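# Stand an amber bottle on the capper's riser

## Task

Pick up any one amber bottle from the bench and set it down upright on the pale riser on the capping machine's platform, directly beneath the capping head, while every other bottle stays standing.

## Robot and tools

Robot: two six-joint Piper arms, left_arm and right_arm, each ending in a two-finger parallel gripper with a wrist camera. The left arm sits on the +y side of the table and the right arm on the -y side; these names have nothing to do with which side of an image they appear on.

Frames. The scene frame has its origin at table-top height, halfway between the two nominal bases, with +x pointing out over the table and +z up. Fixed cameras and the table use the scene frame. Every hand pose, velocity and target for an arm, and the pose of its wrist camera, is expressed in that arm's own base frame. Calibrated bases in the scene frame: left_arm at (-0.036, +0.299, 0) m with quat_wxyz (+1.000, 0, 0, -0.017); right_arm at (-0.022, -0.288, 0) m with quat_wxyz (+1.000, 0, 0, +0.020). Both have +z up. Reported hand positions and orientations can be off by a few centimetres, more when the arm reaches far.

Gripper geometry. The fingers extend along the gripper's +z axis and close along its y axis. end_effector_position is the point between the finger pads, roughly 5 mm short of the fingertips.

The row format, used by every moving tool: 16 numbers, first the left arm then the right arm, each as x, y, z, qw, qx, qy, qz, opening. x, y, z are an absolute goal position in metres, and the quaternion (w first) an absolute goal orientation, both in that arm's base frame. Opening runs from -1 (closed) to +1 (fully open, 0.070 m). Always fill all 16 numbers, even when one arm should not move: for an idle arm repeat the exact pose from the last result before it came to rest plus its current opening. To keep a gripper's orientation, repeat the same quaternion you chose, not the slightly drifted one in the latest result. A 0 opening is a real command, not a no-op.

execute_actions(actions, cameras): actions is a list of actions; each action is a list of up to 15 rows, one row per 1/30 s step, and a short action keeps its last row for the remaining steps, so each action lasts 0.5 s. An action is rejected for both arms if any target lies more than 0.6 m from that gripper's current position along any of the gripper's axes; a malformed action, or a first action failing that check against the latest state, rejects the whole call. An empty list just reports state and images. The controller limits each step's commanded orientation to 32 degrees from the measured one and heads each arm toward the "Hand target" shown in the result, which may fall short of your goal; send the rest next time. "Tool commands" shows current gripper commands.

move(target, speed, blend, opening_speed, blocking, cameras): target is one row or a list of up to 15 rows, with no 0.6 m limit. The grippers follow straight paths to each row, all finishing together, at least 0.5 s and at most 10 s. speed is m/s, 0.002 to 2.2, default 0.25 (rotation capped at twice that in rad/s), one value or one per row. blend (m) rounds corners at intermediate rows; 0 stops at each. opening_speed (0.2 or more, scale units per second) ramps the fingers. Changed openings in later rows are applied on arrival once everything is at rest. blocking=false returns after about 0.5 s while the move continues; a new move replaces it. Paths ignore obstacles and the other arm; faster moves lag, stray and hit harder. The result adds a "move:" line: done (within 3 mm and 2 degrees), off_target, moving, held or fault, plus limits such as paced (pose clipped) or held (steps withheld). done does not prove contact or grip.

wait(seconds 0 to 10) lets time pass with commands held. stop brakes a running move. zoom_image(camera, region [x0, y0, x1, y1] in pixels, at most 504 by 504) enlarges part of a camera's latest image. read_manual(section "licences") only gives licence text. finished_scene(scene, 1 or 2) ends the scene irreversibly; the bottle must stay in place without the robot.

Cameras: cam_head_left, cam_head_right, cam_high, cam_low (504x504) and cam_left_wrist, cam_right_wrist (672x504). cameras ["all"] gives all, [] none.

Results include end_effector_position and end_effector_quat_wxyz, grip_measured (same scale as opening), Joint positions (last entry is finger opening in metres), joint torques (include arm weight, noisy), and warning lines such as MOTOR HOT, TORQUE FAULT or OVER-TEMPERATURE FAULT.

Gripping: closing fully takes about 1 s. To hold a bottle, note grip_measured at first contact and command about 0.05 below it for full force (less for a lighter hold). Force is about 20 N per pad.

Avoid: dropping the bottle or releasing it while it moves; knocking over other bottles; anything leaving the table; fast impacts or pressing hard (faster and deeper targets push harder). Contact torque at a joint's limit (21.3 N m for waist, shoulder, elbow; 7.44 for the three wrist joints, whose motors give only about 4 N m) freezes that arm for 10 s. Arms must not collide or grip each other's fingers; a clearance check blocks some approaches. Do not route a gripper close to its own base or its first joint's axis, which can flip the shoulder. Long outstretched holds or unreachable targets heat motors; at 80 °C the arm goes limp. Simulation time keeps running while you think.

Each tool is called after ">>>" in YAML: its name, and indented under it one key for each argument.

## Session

>>> execute_actions:
  actions: []

Scene clock: 0.00 s.
left_arm: end_effector_position=(+0.4336, +0.1940, +0.3473) grip_measured=+0.99 end_effector_quat_wxyz=(+0.494, -0.546, +0.676, +0.006) | right_arm: end_effector_position=(+0.3812, -0.1393, +0.3621) grip_measured=+0.99 end_effector_quat_wxyz=(+0.529, -0.128, +0.826, -0.148)
Joint positions: left_arm=[0.247 1.614 -1.669 0.541 0.801 -1.302 0.07] | right_arm=[-0.57 1.312 -1.314 0.705 0.664 -1.207 0.07]
Joint torques (N m): no reading
Hand target: left_arm +0.4336, +0.1940, +0.3473; +0.494, -0.546, +0.676, +0.006 | right_arm +0.3812, -0.1393, +0.3621; +0.529, -0.128, +0.826, -0.148
Tool commands: left_gripper/opening=+1.0 right_gripper/opening=+1.0

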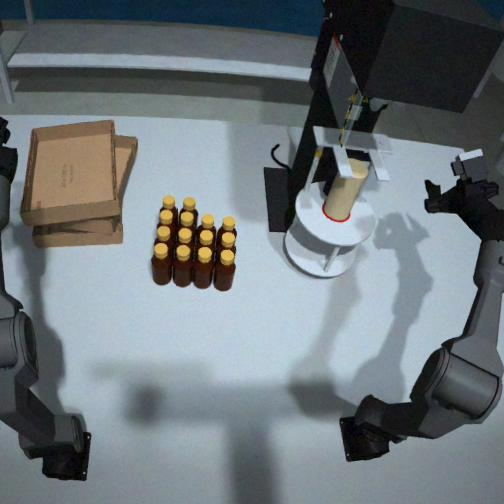

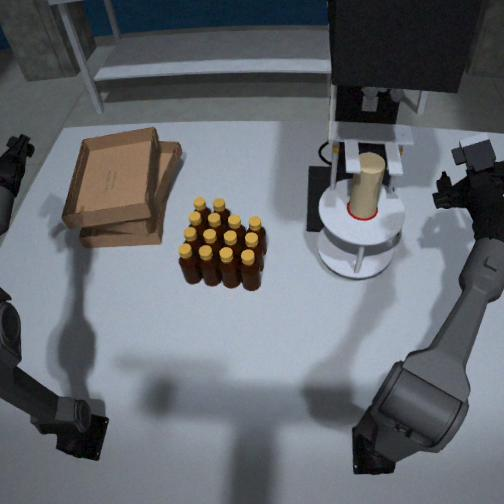

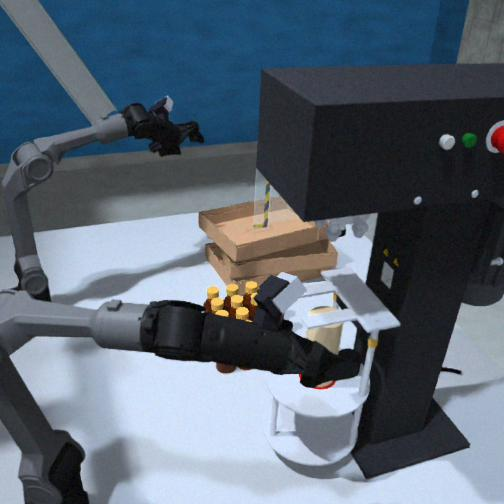

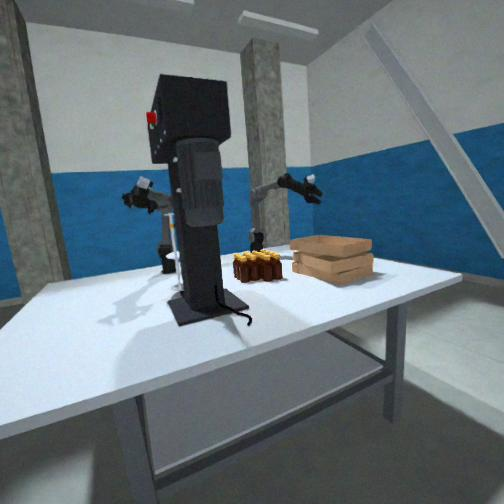

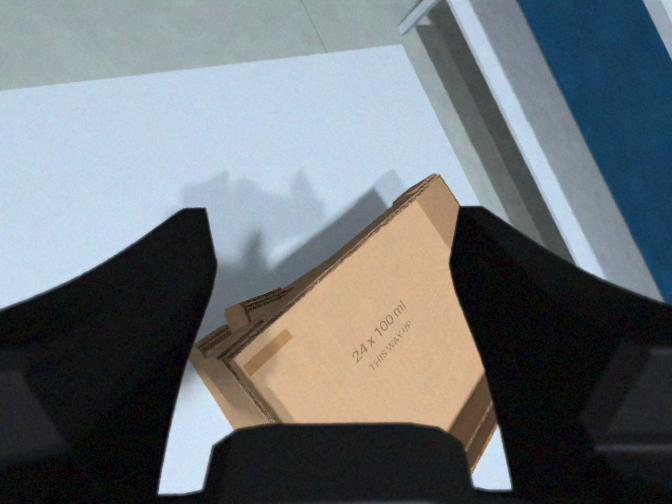

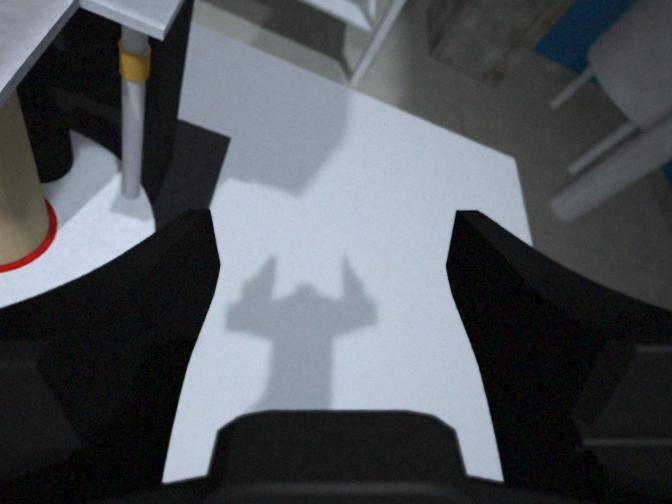

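>>> move:
  target:
    - [0.36,0.16,0.34,0.5,0,0.866,0,1,0.26,-0.10,0.40,0.6756,0,0.7373,0,1]
    - [0.25,0.04,0.25,0.5,0,0.866,0,1,0.28,0.03,0.42,0.6756,0,0.7373,0,1]
  speed: 0.4
  blend: [0.03,0]
  cameras: ["all"]

>>> zoom_image:
  camera: "cam_right_wrist"
  region: [180, 0, 540, 360]

Scene clock: 14.93 s.
left_arm: end_effector_position=(+0.2499, +0.0400, +0.2501) grip_measured=+0.99 end_effector_quat_wxyz=(+0.500, +0.000, +0.866, +0.000) | right_arm: end_effector_position=(+0.2798, +0.0299, +0.4203) grip_measured=+0.99 end_effector_quat_wxyz=(+0.676, +0.000, +0.737, +0.000)
Joint positions: left_arm=[0.605 0.748 -0.643 -0.791 0.765 0.963 0.07] | right_arm=[0.471 0.796 -0.977 -0.957 0.586 0.913 0.07]
Joint torques (N m): left_arm=[-1.27 -0.83 -8.2 -0.42 -0.34 0.04] | right_arm=[0.24 0.8 -4.48 -0.39 -0.77 -0.09]
Hand target: left_arm +0.2500, +0.0400, +0.2500; +0.500, +0.000, +0.866, +0.000 | right_arm +0.2800, +0.0300, +0.4200; +0.676, +0.000, +0.737, +0.000
Off the commanded pose: left_arm 0.000 m, 0 deg | right_arm 0.000 m, 0 deg.
move: done

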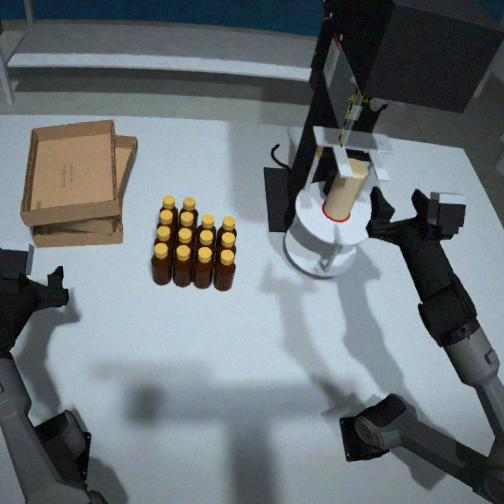

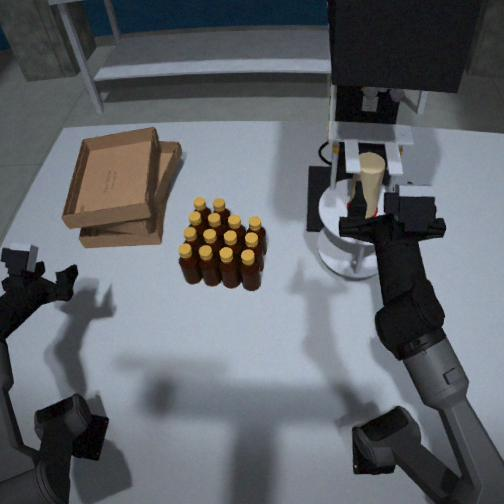

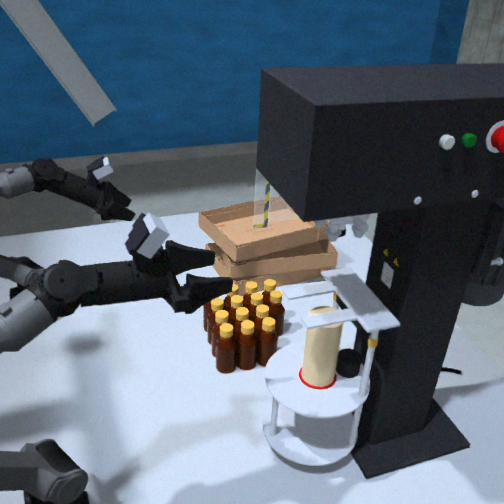

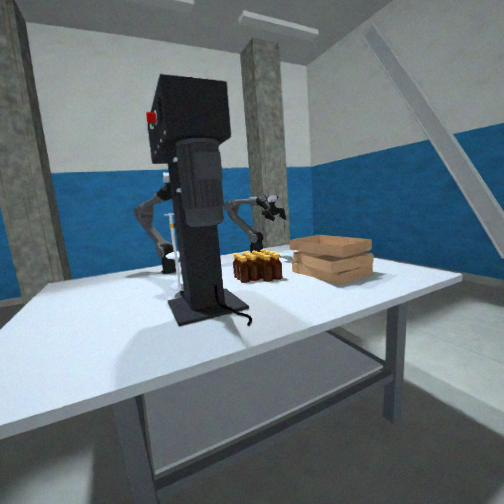

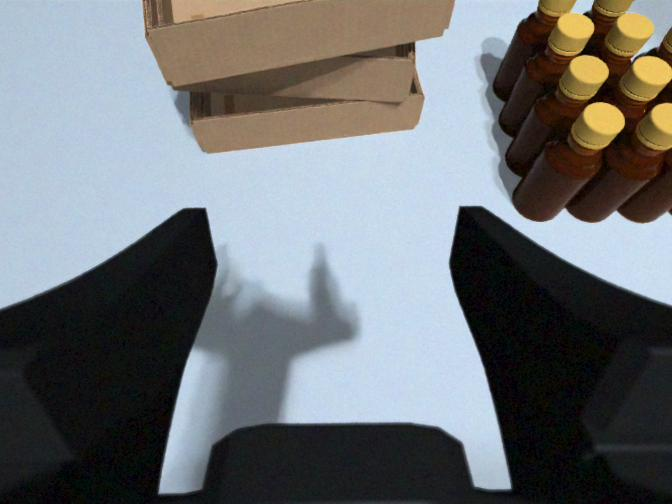

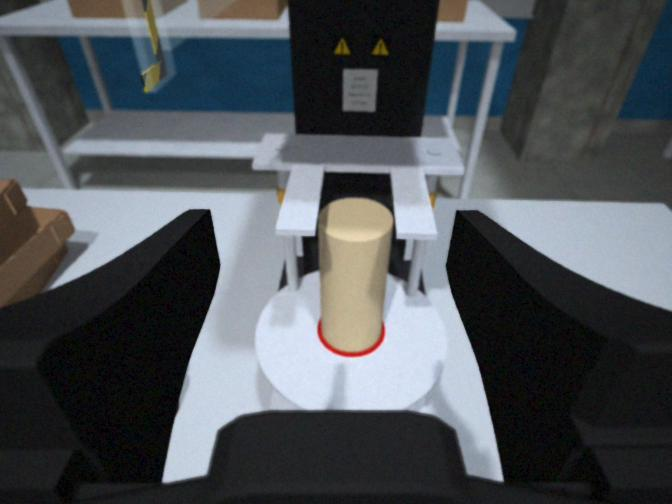

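Scaled by 1.400.

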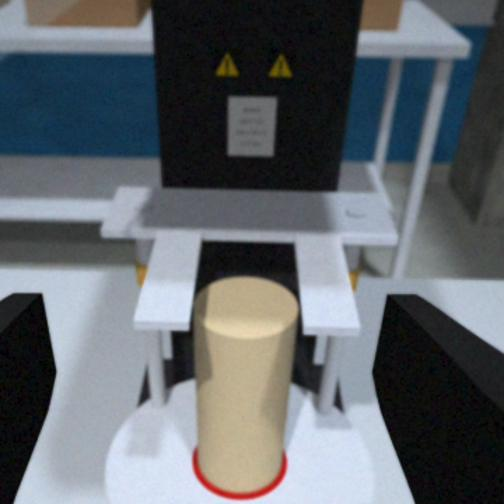

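>>> move:
  target: [0.25,0.04,0.25,0.5,0,0.866,0,1,0.30,0.02,0.36,0.8192,0,0.5736,0,1]
  speed: 0.4
  cameras: ["cam_right_wrist"]

>>> zoom_image:
  camera: "cam_right_wrist"
  region: [180, 0, 540, 360]

>>> move:
  target: [0.25,0.04,0.25,0.5,0,0.866,0,1,0.339,0.207,0.16,0.6179,-0.2111,0.7364,0.1772,0.3]
  speed: 0.4
  cameras: ["cam_right_wrist","cam_head_left","cam_high"]

>>> zoom_image:
  camera: "cam_right_wrist"
  region: [100, 0, 520, 360]

Scene clock: 37.97 s.
left_arm: end_effector_position=(+0.2499, +0.0400, +0.2501) grip_measured=+0.99 end_effector_quat_wxyz=(+0.500, +0.000, +0.866, +0.000) | right_arm: end_effector_position=(+0.2999, +0.0200, +0.3594) grip_measured=+0.99 end_effector_quat_wxyz=(+0.819, +0.000, +0.574, +0.000)
Joint positions: left_arm=[0.605 0.748 -0.643 -0.791 0.765 0.963 0.07] | right_arm=[0.215 0.908 -0.387 0.281 -0.809 -0.271 0.07]
Joint torques (N m): left_arm=[-1.51 -1.3 -8.18 -0.45 -0.38 0.04] | right_arm=[0.05 0.37 -5.83 -0.3 -1.16 0.02]
Hand target: left_arm +0.2500, +0.0400, +0.2500; +0.500, +0.000, +0.866, +0.000 | right_arm +0.3000, +0.0200, +0.3600; +0.819, +0.000, +0.574, +0.000
Off the commanded pose: left_arm 0.000 m, 0 deg | right_arm 0.001 m, 0 deg.
move: done
Images, in order (width x height): cam_right_wrist 672x504.

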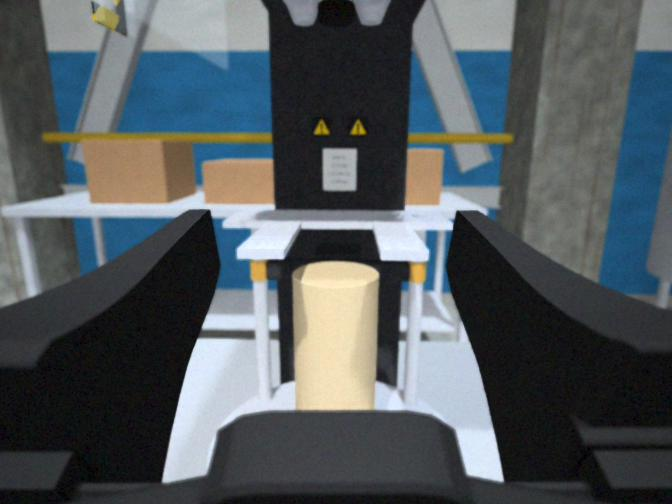

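Scaled by 1.400.

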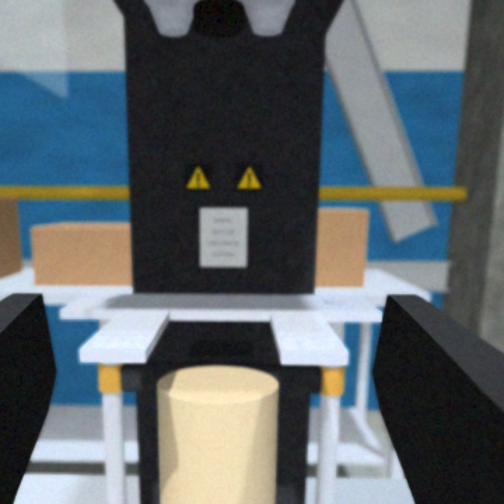

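Scene clock: 39.40 s.
left_arm: end_effector_position=(+0.2499, +0.0400, +0.2501) grip_measured=+0.99 end_effector_quat_wxyz=(+0.500, +0.000, +0.866, +0.000) | right_arm: end_effector_position=(+0.3391, +0.2073, +0.1598) grip_measured=+0.30 end_effector_quat_wxyz=(+0.618, -0.211, +0.737, +0.178)
Joint positions: left_arm=[0.605 0.748 -0.643 -0.791 0.765 0.963 0.07] | right_arm=[0.536 1.562 -0.42 -0.029 -0.879 0.015 0.045]
Joint torques (N m): left_arm=[-1.3 -1.17 -8 -0.46 -0.39 0.01] | right_arm=[-0.1 -4.16 -3.48 -0.02 -1.19 -0.26]
Hand target: left_arm +0.2500, +0.0400, +0.2500; +0.500, +0.000, +0.866, +0.000 | right_arm +0.3390, +0.2070, +0.1600; +0.618, -0.211, +0.736, +0.177
Off the commanded pose: left_arm 0.000 m, 0 deg | right_arm 0.000 m, 0 deg.
move: done
Images, in order (width x height): cam_head_left 504x504, cam_high 504x504, cam_right_wrist 672x504.

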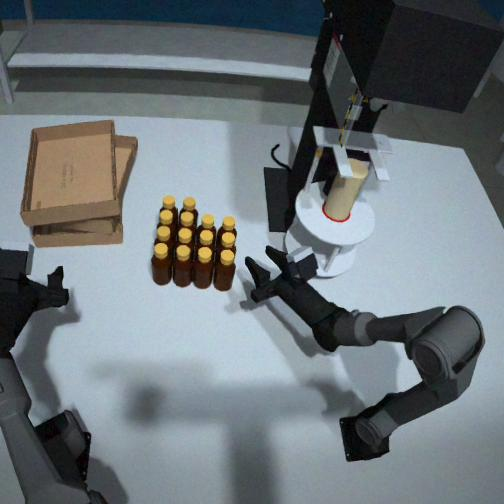

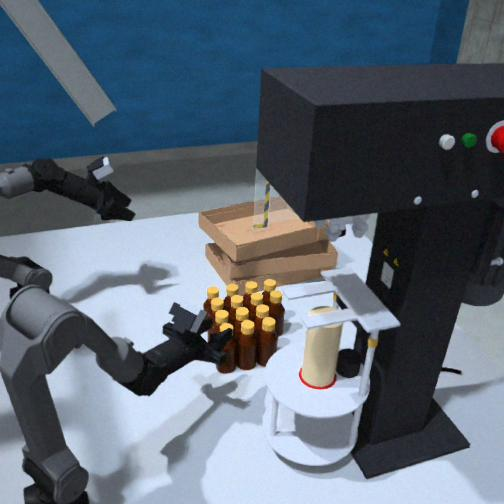

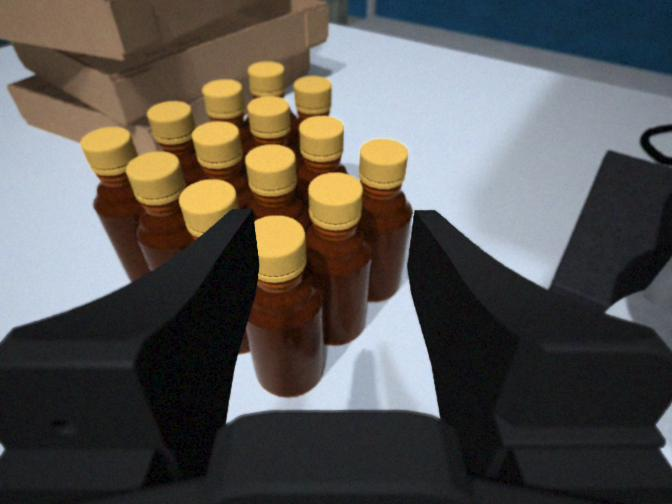

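Scaled by 1.200.

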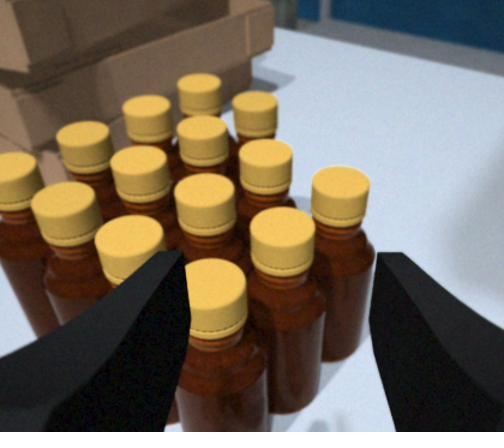

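>>> move:
  target: [0.25,0.04,0.25,0.5,0,0.866,0,1,0.3403,0.2386,0.104,0.6179,-0.2111,0.7364,0.1772,0.3]
  speed: 0.2
  cameras: ["cam_right_wrist","cam_high"]

>>> zoom_image:
  camera: "cam_right_wrist"
  region: [160, 60, 520, 420]

Scene clock: 57.53 s.
left_arm: end_effector_position=(+0.2499, +0.0400, +0.2501) grip_measured=+0.99 end_effector_quat_wxyz=(+0.500, +0.000, +0.866, +0.000) | right_arm: end_effector_position=(+0.3402, +0.2387, +0.1038) grip_measured=+0.30 end_effector_quat_wxyz=(+0.618, -0.211, +0.736, +0.177)
Joint positions: left_arm=[0.605 0.748 -0.643 -0.791 0.765 0.963 0.07] | right_arm=[0.671 1.868 -0.438 0.12 -1.17 -0.028 0.046]
Joint torques (N m): left_arm=[-1.44 -1.22 -7.87 -0.48 -0.4 0] | right_arm=[0.17 -5.17 -3.48 -0.06 -1.01 -0.02]
Hand target: left_arm +0.2500, +0.0400, +0.2500; +0.500, +0.000, +0.866, +0.000 | right_arm +0.3403, +0.2386, +0.1040; +0.618, -0.211, +0.736, +0.177
Off the commanded pose: left_arm 0.000 m, 0 deg | right_arm 0.000 m, 0 deg.
move: done
Images, in order (width x height): cam_high 504x504, cam_right_wrist 672x504.

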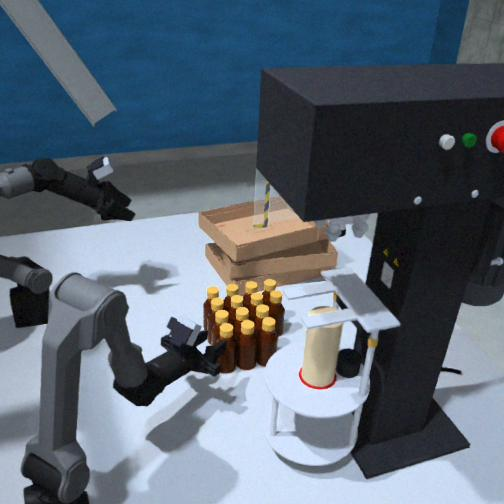

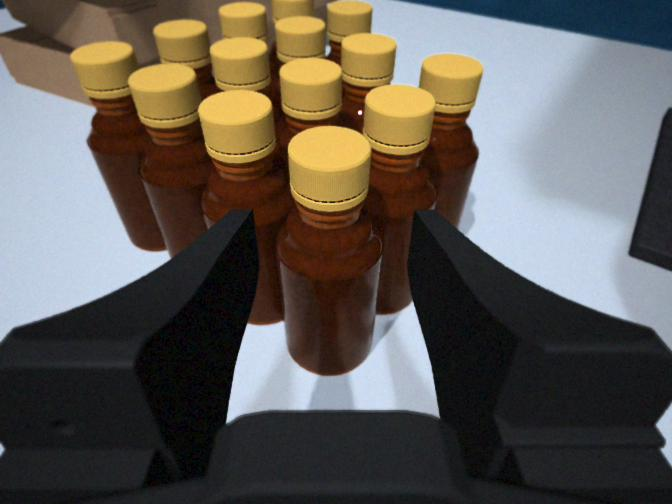

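Scaled by 1.400.

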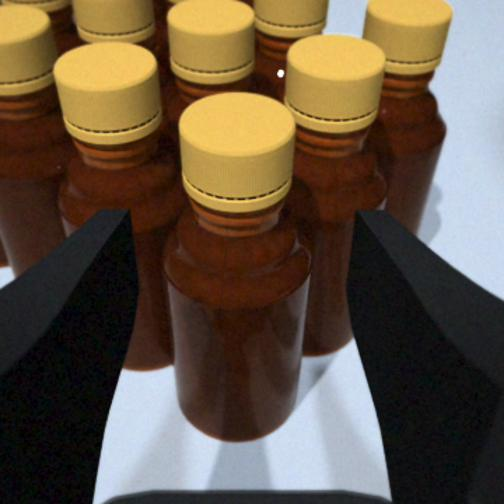

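>>> move:
  target: [0.25,0.04,0.25,0.5,0,0.866,0,1,0.3733,0.2611,0.105,0.6179,-0.2111,0.7364,0.1772,0.3]
  speed: 0.1
  cameras: ["cam_right_wrist"]

Scene clock: 63.77 s.
left_arm: end_effector_position=(+0.2499, +0.0400, +0.2501) grip_measured=+0.99 end_effector_quat_wxyz=(+0.500, +0.000, +0.866, +0.000) | right_arm: end_effector_position=(+0.3735, +0.2612, +0.1049) grip_measured=+0.30 end_effector_quat_wxyz=(+0.618, -0.211, +0.737, +0.177)
Joint positions: left_arm=[0.605 0.748 -0.643 -0.791 0.765 0.963 0.07] | right_arm=[0.658 1.931 -0.604 0.113 -1.067 -0.036 0.045]
Joint torques (N m): left_arm=[-1.33 -1.17 -7.87 -0.49 -0.43 -0.02] | right_arm=[-0.15 -4.88 -2.46 -0.1 -1.28 -0.17]
Hand target: left_arm +0.2500, +0.0400, +0.2500; +0.500, +0.000, +0.866, +0.000 | right_arm +0.3733, +0.2611, +0.1050; +0.618, -0.211, +0.736, +0.177
Off the commanded pose: left_arm 0.000 m, 0 deg | right_arm 0.000 m, 0 deg.
move: done
Images, in order (width x height): cam_right_wrist 672x504.

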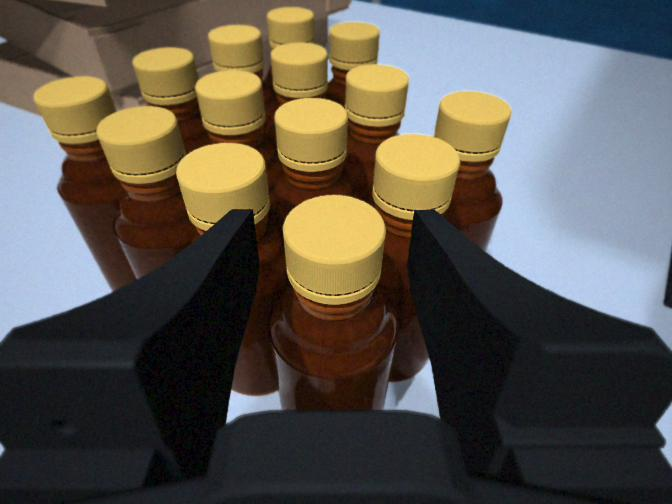

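>>> move:
  target:
    - [0.25,0.04,0.25,0.5,0,0.866,0,1,0.3767,0.2633,0.105,0.6179,-0.2111,0.7364,0.1772,0.3]
    - [0.25,0.04,0.25,0.5,0,0.866,0,1,0.3767,0.2633,0.105,0.6179,-0.2111,0.7364,0.1772,-0.32]
  speed: 0.05
  opening_speed: 0.5
  cameras: ["cam_right_wrist"]

Scene clock: 71.90 s.
left_arm: end_effector_position=(+0.2499, +0.0400, +0.2501) grip_measured=+0.99 end_effector_quat_wxyz=(+0.500, +0.000, +0.866, +0.000) | right_arm: end_effector_position=(+0.3766, +0.2634, +0.1053) grip_measured=-0.19 end_effector_quat_wxyz=(+0.618, -0.211, +0.736, +0.177)
Joint positions: left_arm=[0.605 0.748 -0.643 -0.791 0.765 0.963 0.07] | right_arm=[0.657 1.938 -0.62 0.112 -1.059 -0.037 0.028]
Joint torques (N m): left_arm=[-1.44 -1.08 -7.66 -0.52 -0.47 -0.04] | right_arm=[-0.07 -4.3 -3.59 -0.11 -1.1 -0.16]
Hand target: left_arm +0.2500, +0.0400, +0.2500; +0.500, +0.000, +0.866, +0.000 | right_arm +0.3767, +0.2633, +0.1050; +0.618, -0.211, +0.736, +0.177
Off the commanded pose: left_arm 0.000 m, 0 deg | right_arm 0.000 m, 0 deg.
move: done
Images, in order (width x height): cam_right_wrist 672x504.

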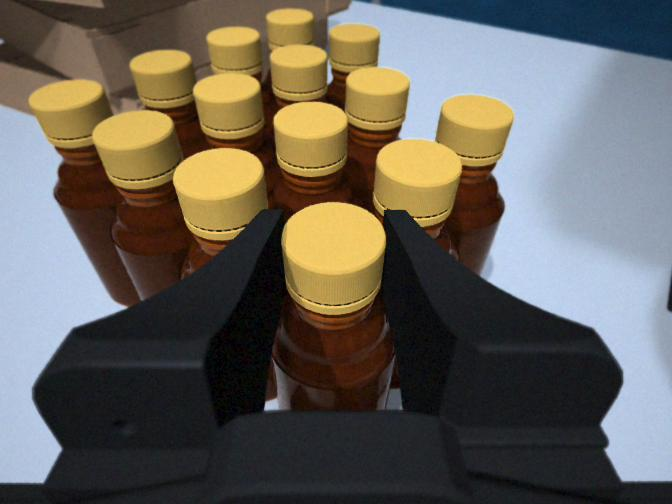

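>>> move:
  target:
    - [0.25,0.04,0.25,0.5,0,0.866,0,1,0.3767,0.2633,0.17,0.6179,-0.2111,0.7364,0.1772,-0.32]
    - [0.25,0.04,0.25,0.5,0,0.866,0,1,0.33,0.21,0.3,0.6179,-0.2111,0.7364,0.1772,-0.32]
    - [0.25,0.04,0.25,0.5,0,0.866,0,1,0.365,0.017,0.416,0.6428,0,0.766,0,-0.32]
  speed: [0.1,0.2,0.2]
  blend: [0.02,0.03,0]
  cameras: ["all"]

>>> zoom_image:
  camera: "cam_high"
  region: [200, 150, 400, 350]

>>> zoom_image:
  camera: "cam_head_left"
  region: [290, 100, 410, 220]

>>> zoom_image:
  camera: "cam_head_right"
  region: [320, 110, 430, 220]

Scene clock: 103.33 s.
left_arm: end_effector_position=(+0.2499, +0.0400, +0.2501) grip_measured=+0.99 end_effector_quat_wxyz=(+0.500, +0.000, +0.866, +0.000) | right_arm: end_effector_position=(+0.3648, +0.0166, +0.4169) grip_measured=-0.19 end_effector_quat_wxyz=(+0.644, +0.001, +0.765, +0.000)
Joint positions: left_arm=[0.605 0.748 -0.643 -0.791 0.765 0.963 0.07] | right_arm=[0.114 1.09 -1.172 -0.328 0.359 0.329 0.028]
Joint torques (N m): left_arm=[-1.4 -0.91 -7.53 -0.51 -0.51 -0.08] | right_arm=[0.69 -1.73 -5.86 -0.16 -1.59 -0.1]
Hand target: left_arm +0.2500, +0.0400, +0.2500; +0.500, +0.000, +0.866, +0.000 | right_arm +0.3650, +0.0170, +0.4160; +0.643, +0.000, +0.766, +0.000
Off the commanded pose: left_arm 0.000 m, 0 deg | right_arm 0.001 m, 0 deg.
move: done

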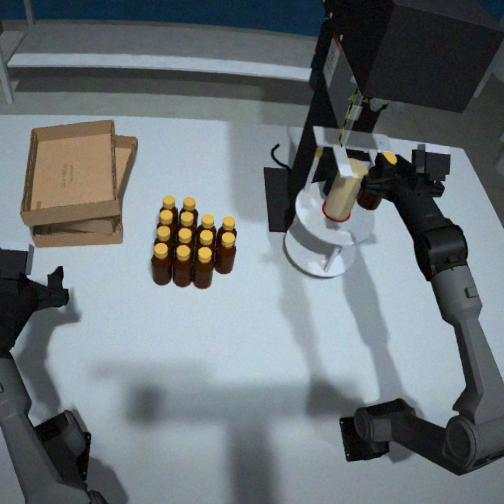

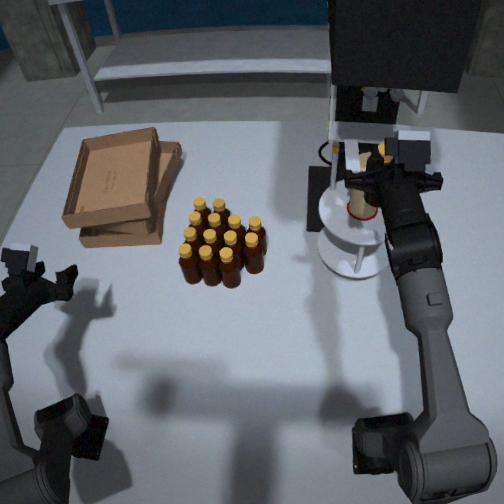

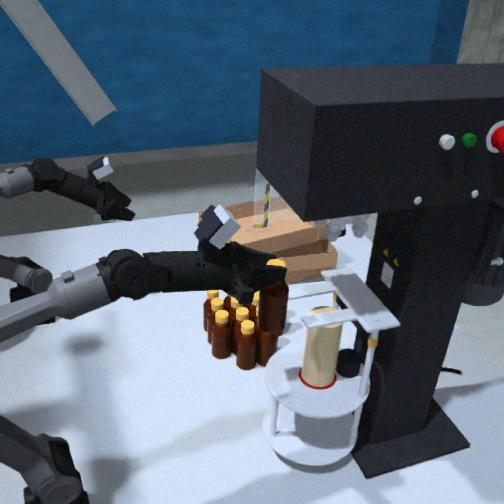

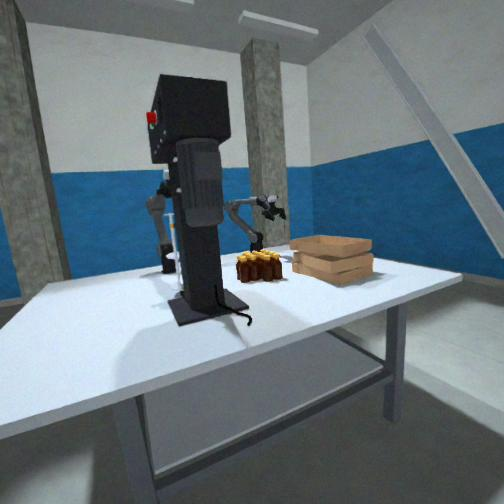

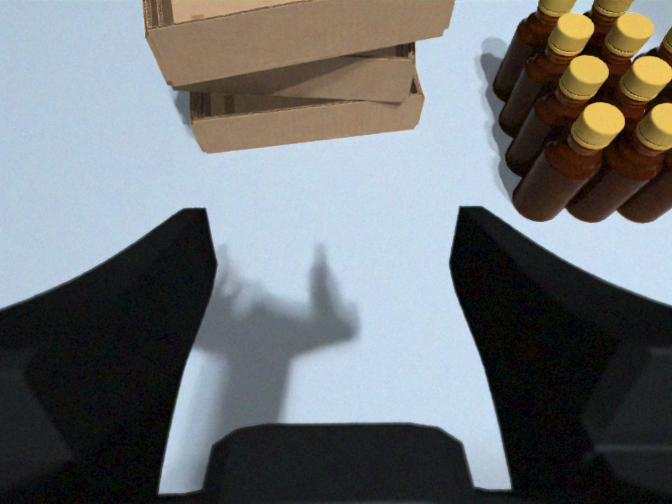

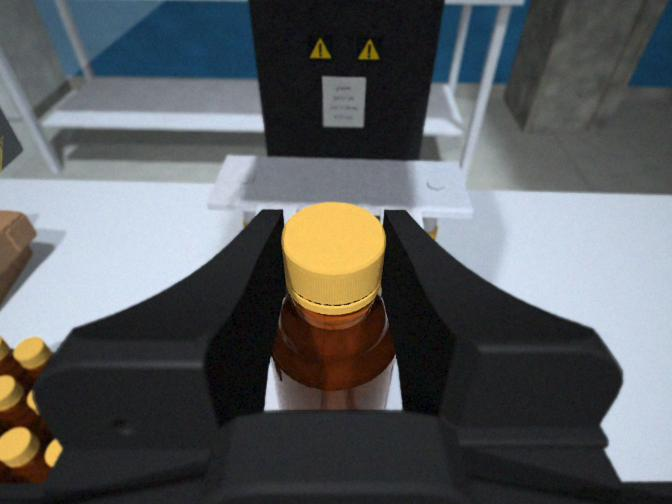

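Scaled by 2.520.

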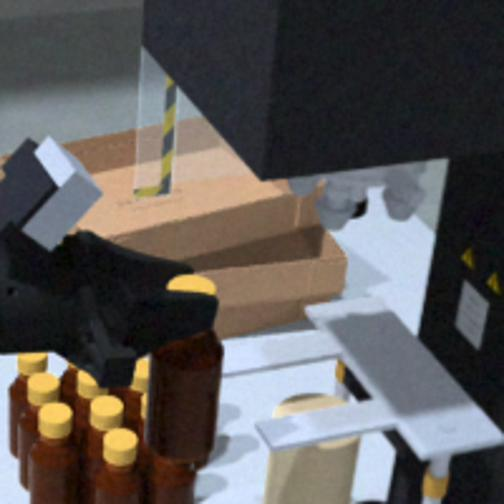

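Scaled by 4.200.

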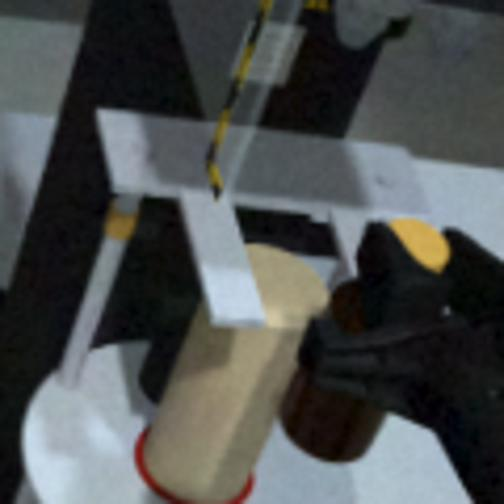

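Scaled by 4.582.

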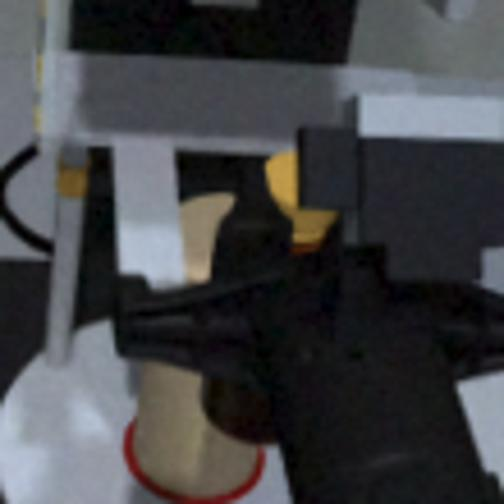

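>>> move:
  target: [0.25,0.04,0.25,0.5,0,0.866,0,1,0.388,0.0125,0.414,0.6428,0,0.766,0,-0.32]
  speed: 0.08
  cameras: ["all"]

>>> zoom_image:
  camera: "cam_high"
  region: [220, 200, 400, 380]

>>> zoom_image:
  camera: "cam_head_left"
  region: [300, 110, 400, 210]

>>> zoom_image:
  camera: "cam_head_right"
  region: [325, 110, 425, 210]

Scene clock: 117.80 s.
left_arm: end_effector_position=(+0.2499, +0.0400, +0.2501) grip_measured=+0.99 end_effector_quat_wxyz=(+0.500, +0.000, +0.866, +0.000) | right_arm: end_effector_position=(+0.3884, +0.0127, +0.4136) grip_measured=-0.19 end_effector_quat_wxyz=(+0.643, +0.000, +0.766, +0.000)
Joint positions: left_arm=[0.605 0.748 -0.643 -0.791 0.765 0.963 0.07] | right_arm=[0.074 1.167 -1.211 -0.236 0.315 0.238 0.028]
Joint torques (N m): left_arm=[-1.46 -0.94 -7.58 -0.54 -0.49 -0.06] | right_arm=[-0.44 -3.89 -6.88 -0.2 -1.61 -0.06]
Hand target: left_arm +0.2500, +0.0400, +0.2500; +0.500, +0.000, +0.866, +0.000 | right_arm +0.3880, +0.0125, +0.4140; +0.643, +0.000, +0.766, +0.000
Off the commanded pose: left_arm 0.000 m, 0 deg | right_arm 0.001 m, 0 deg.
move: done

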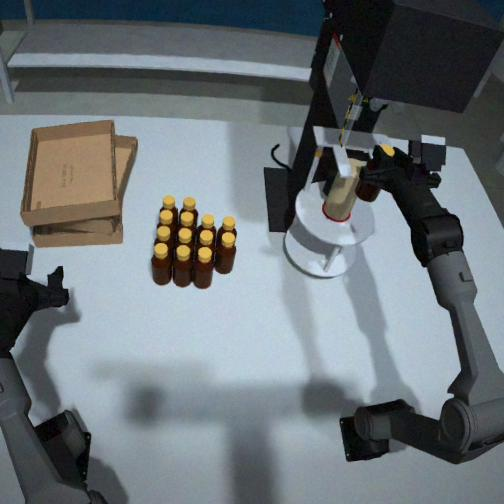

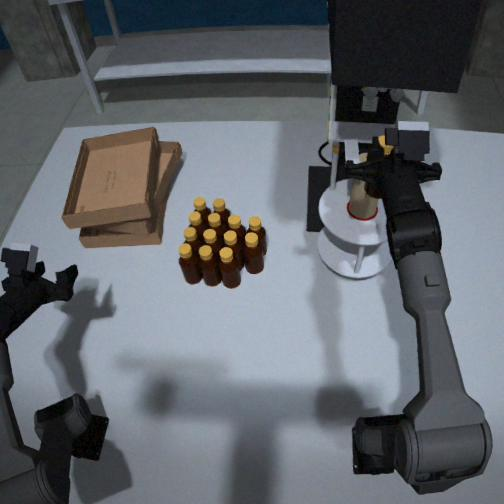

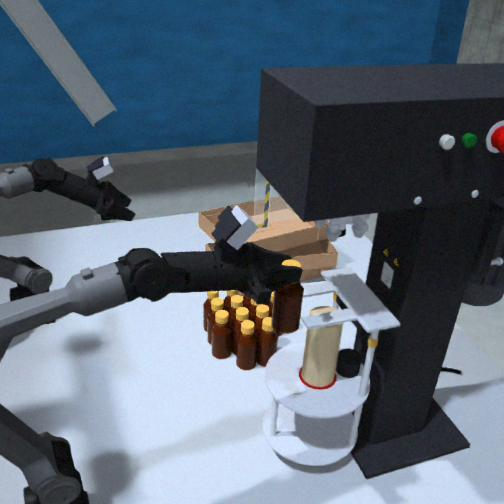

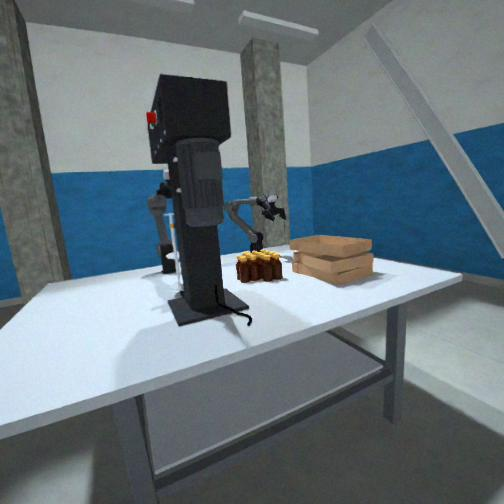

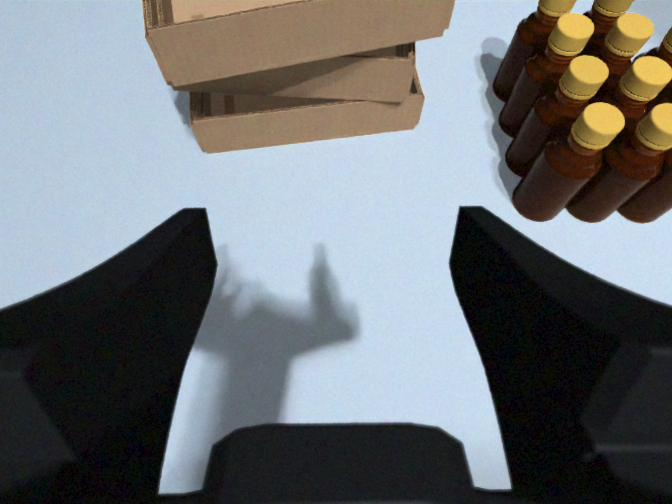

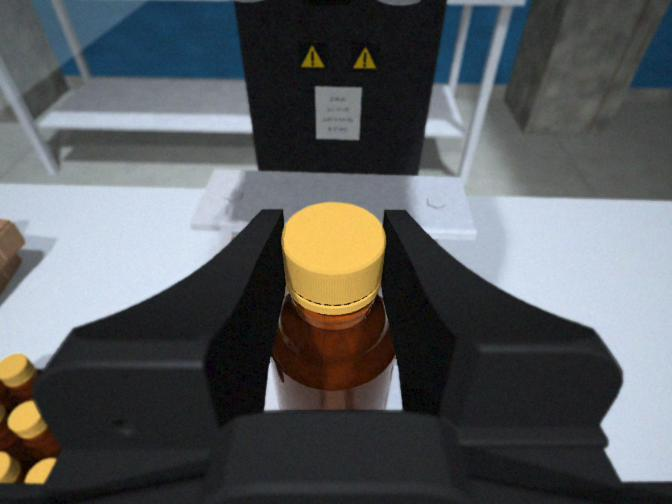

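Scaled by 2.800.

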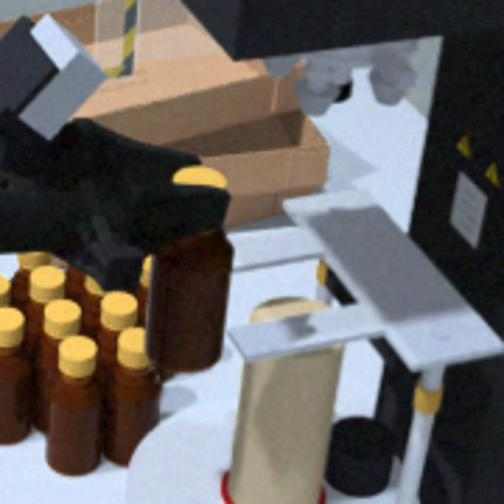

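Scaled by 5.040.

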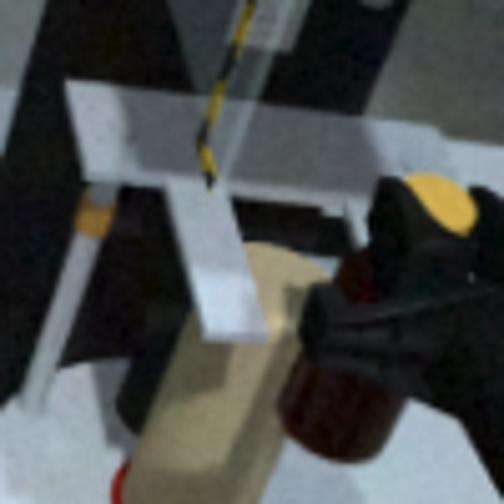

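Scaled by 5.040.

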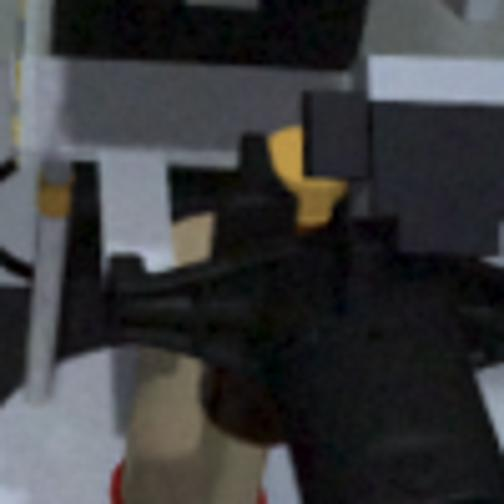

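>>> move:
  target:
    - [0.25,0.04,0.25,0.5,0,0.866,0,1,0.390,0.016,0.414,0.6428,0,0.766,0,-0.32]
    - [0.25,0.04,0.25,0.5,0,0.866,0,1,0.425,0.0155,0.414,0.6428,0,0.766,0,-0.32]
  speed: 0.05
  cameras: ["all"]

>>> zoom_image:
  camera: "cam_high"
  region: [220, 200, 400, 380]

>>> zoom_image:
  camera: "cam_head_left"
  region: [300, 110, 400, 210]

>>> zoom_image:
  camera: "cam_head_right"
  region: [325, 110, 425, 210]

>>> zoom_image:
  camera: "cam_right_wrist"
  region: [180, 150, 500, 430]

Scene clock: 132.33 s.
left_arm: end_effector_position=(+0.2499, +0.0400, +0.2501) grip_measured=+0.99 end_effector_quat_wxyz=(+0.500, +0.000, +0.866, +0.000) | right_arm: end_effector_position=(+0.4254, +0.0156, +0.4137) grip_measured=-0.19 end_effector_quat_wxyz=(+0.642, +0.000, +0.766, +0.000)
Joint positions: left_arm=[0.605 0.748 -0.643 -0.791 0.765 0.963 0.07] | right_arm=[0.075 1.295 -1.309 -0.264 0.287 0.267 0.028]
Joint torques (N m): left_arm=[-1.53 -0.91 -7.38 -0.56 -0.53 -0.06] | right_arm=[-0.31 -4.1 -6.22 -0.17 -1.7 -0.14]
Hand target: left_arm +0.2500, +0.0400, +0.2500; +0.500, +0.000, +0.866, +0.000 | right_arm +0.4250, +0.0155, +0.4140; +0.643, +0.000, +0.766, +0.000
Off the commanded pose: left_arm 0.000 m, 0 deg | right_arm 0.001 m, 0 deg.
move: done

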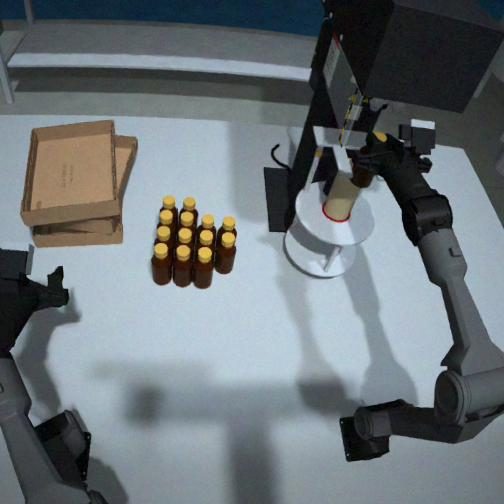

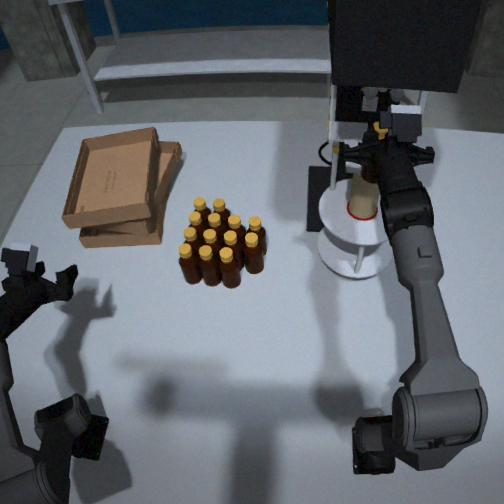

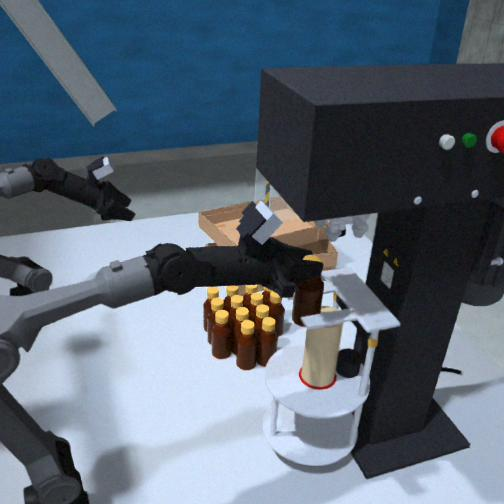

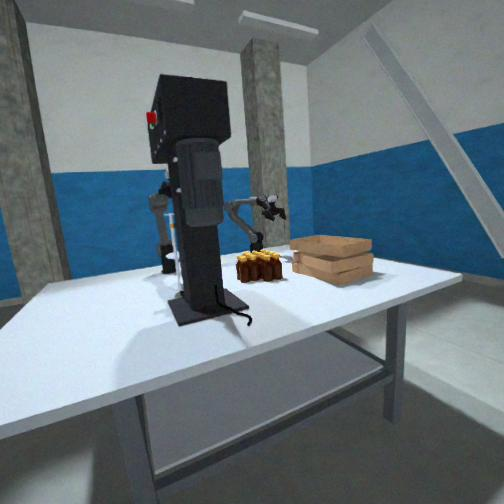

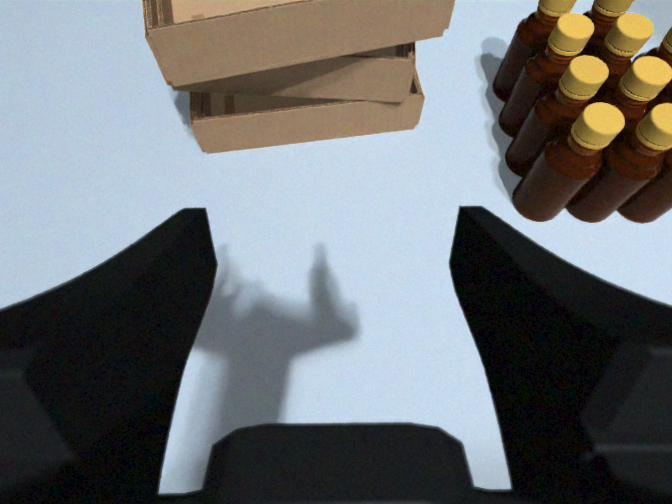

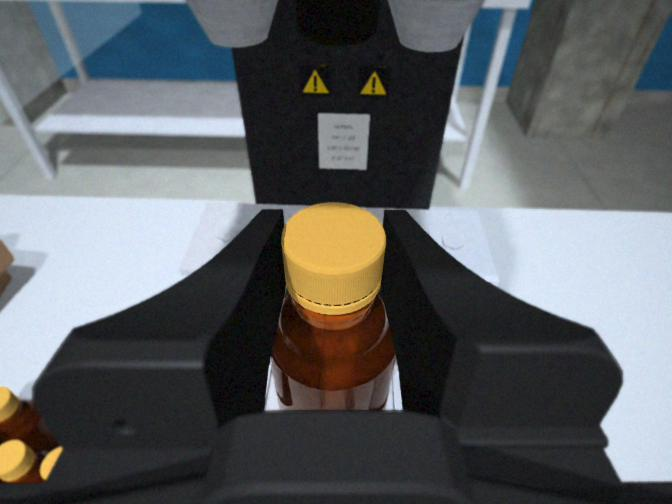

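Scaled by 2.800.

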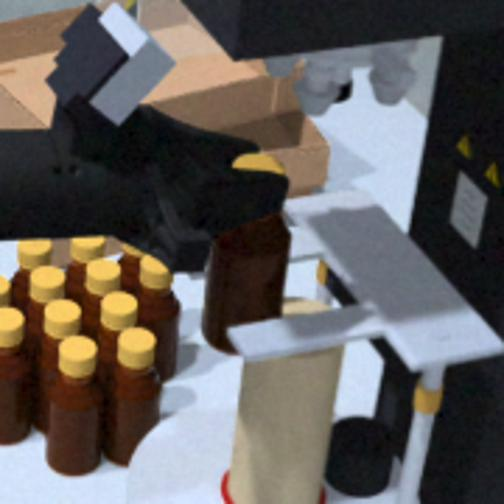

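Scaled by 5.040.

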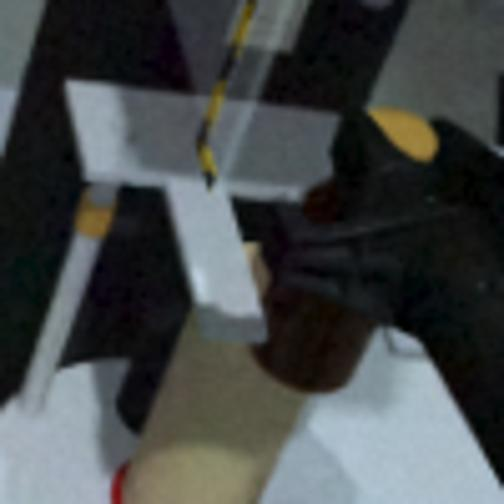

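Scaled by 5.040.

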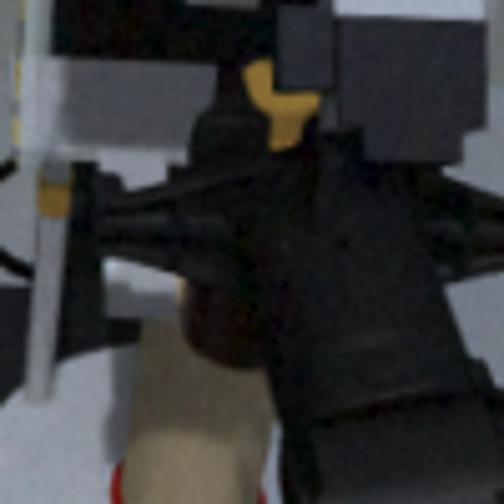

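Scaled by 1.575.

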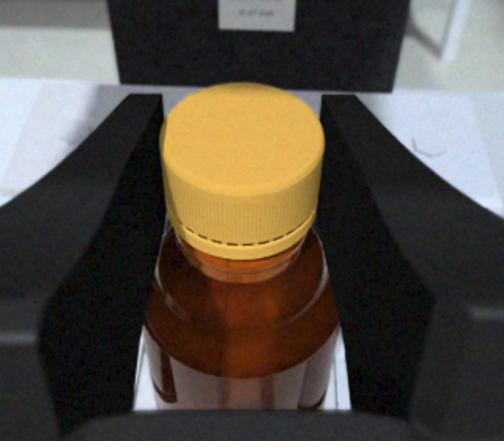

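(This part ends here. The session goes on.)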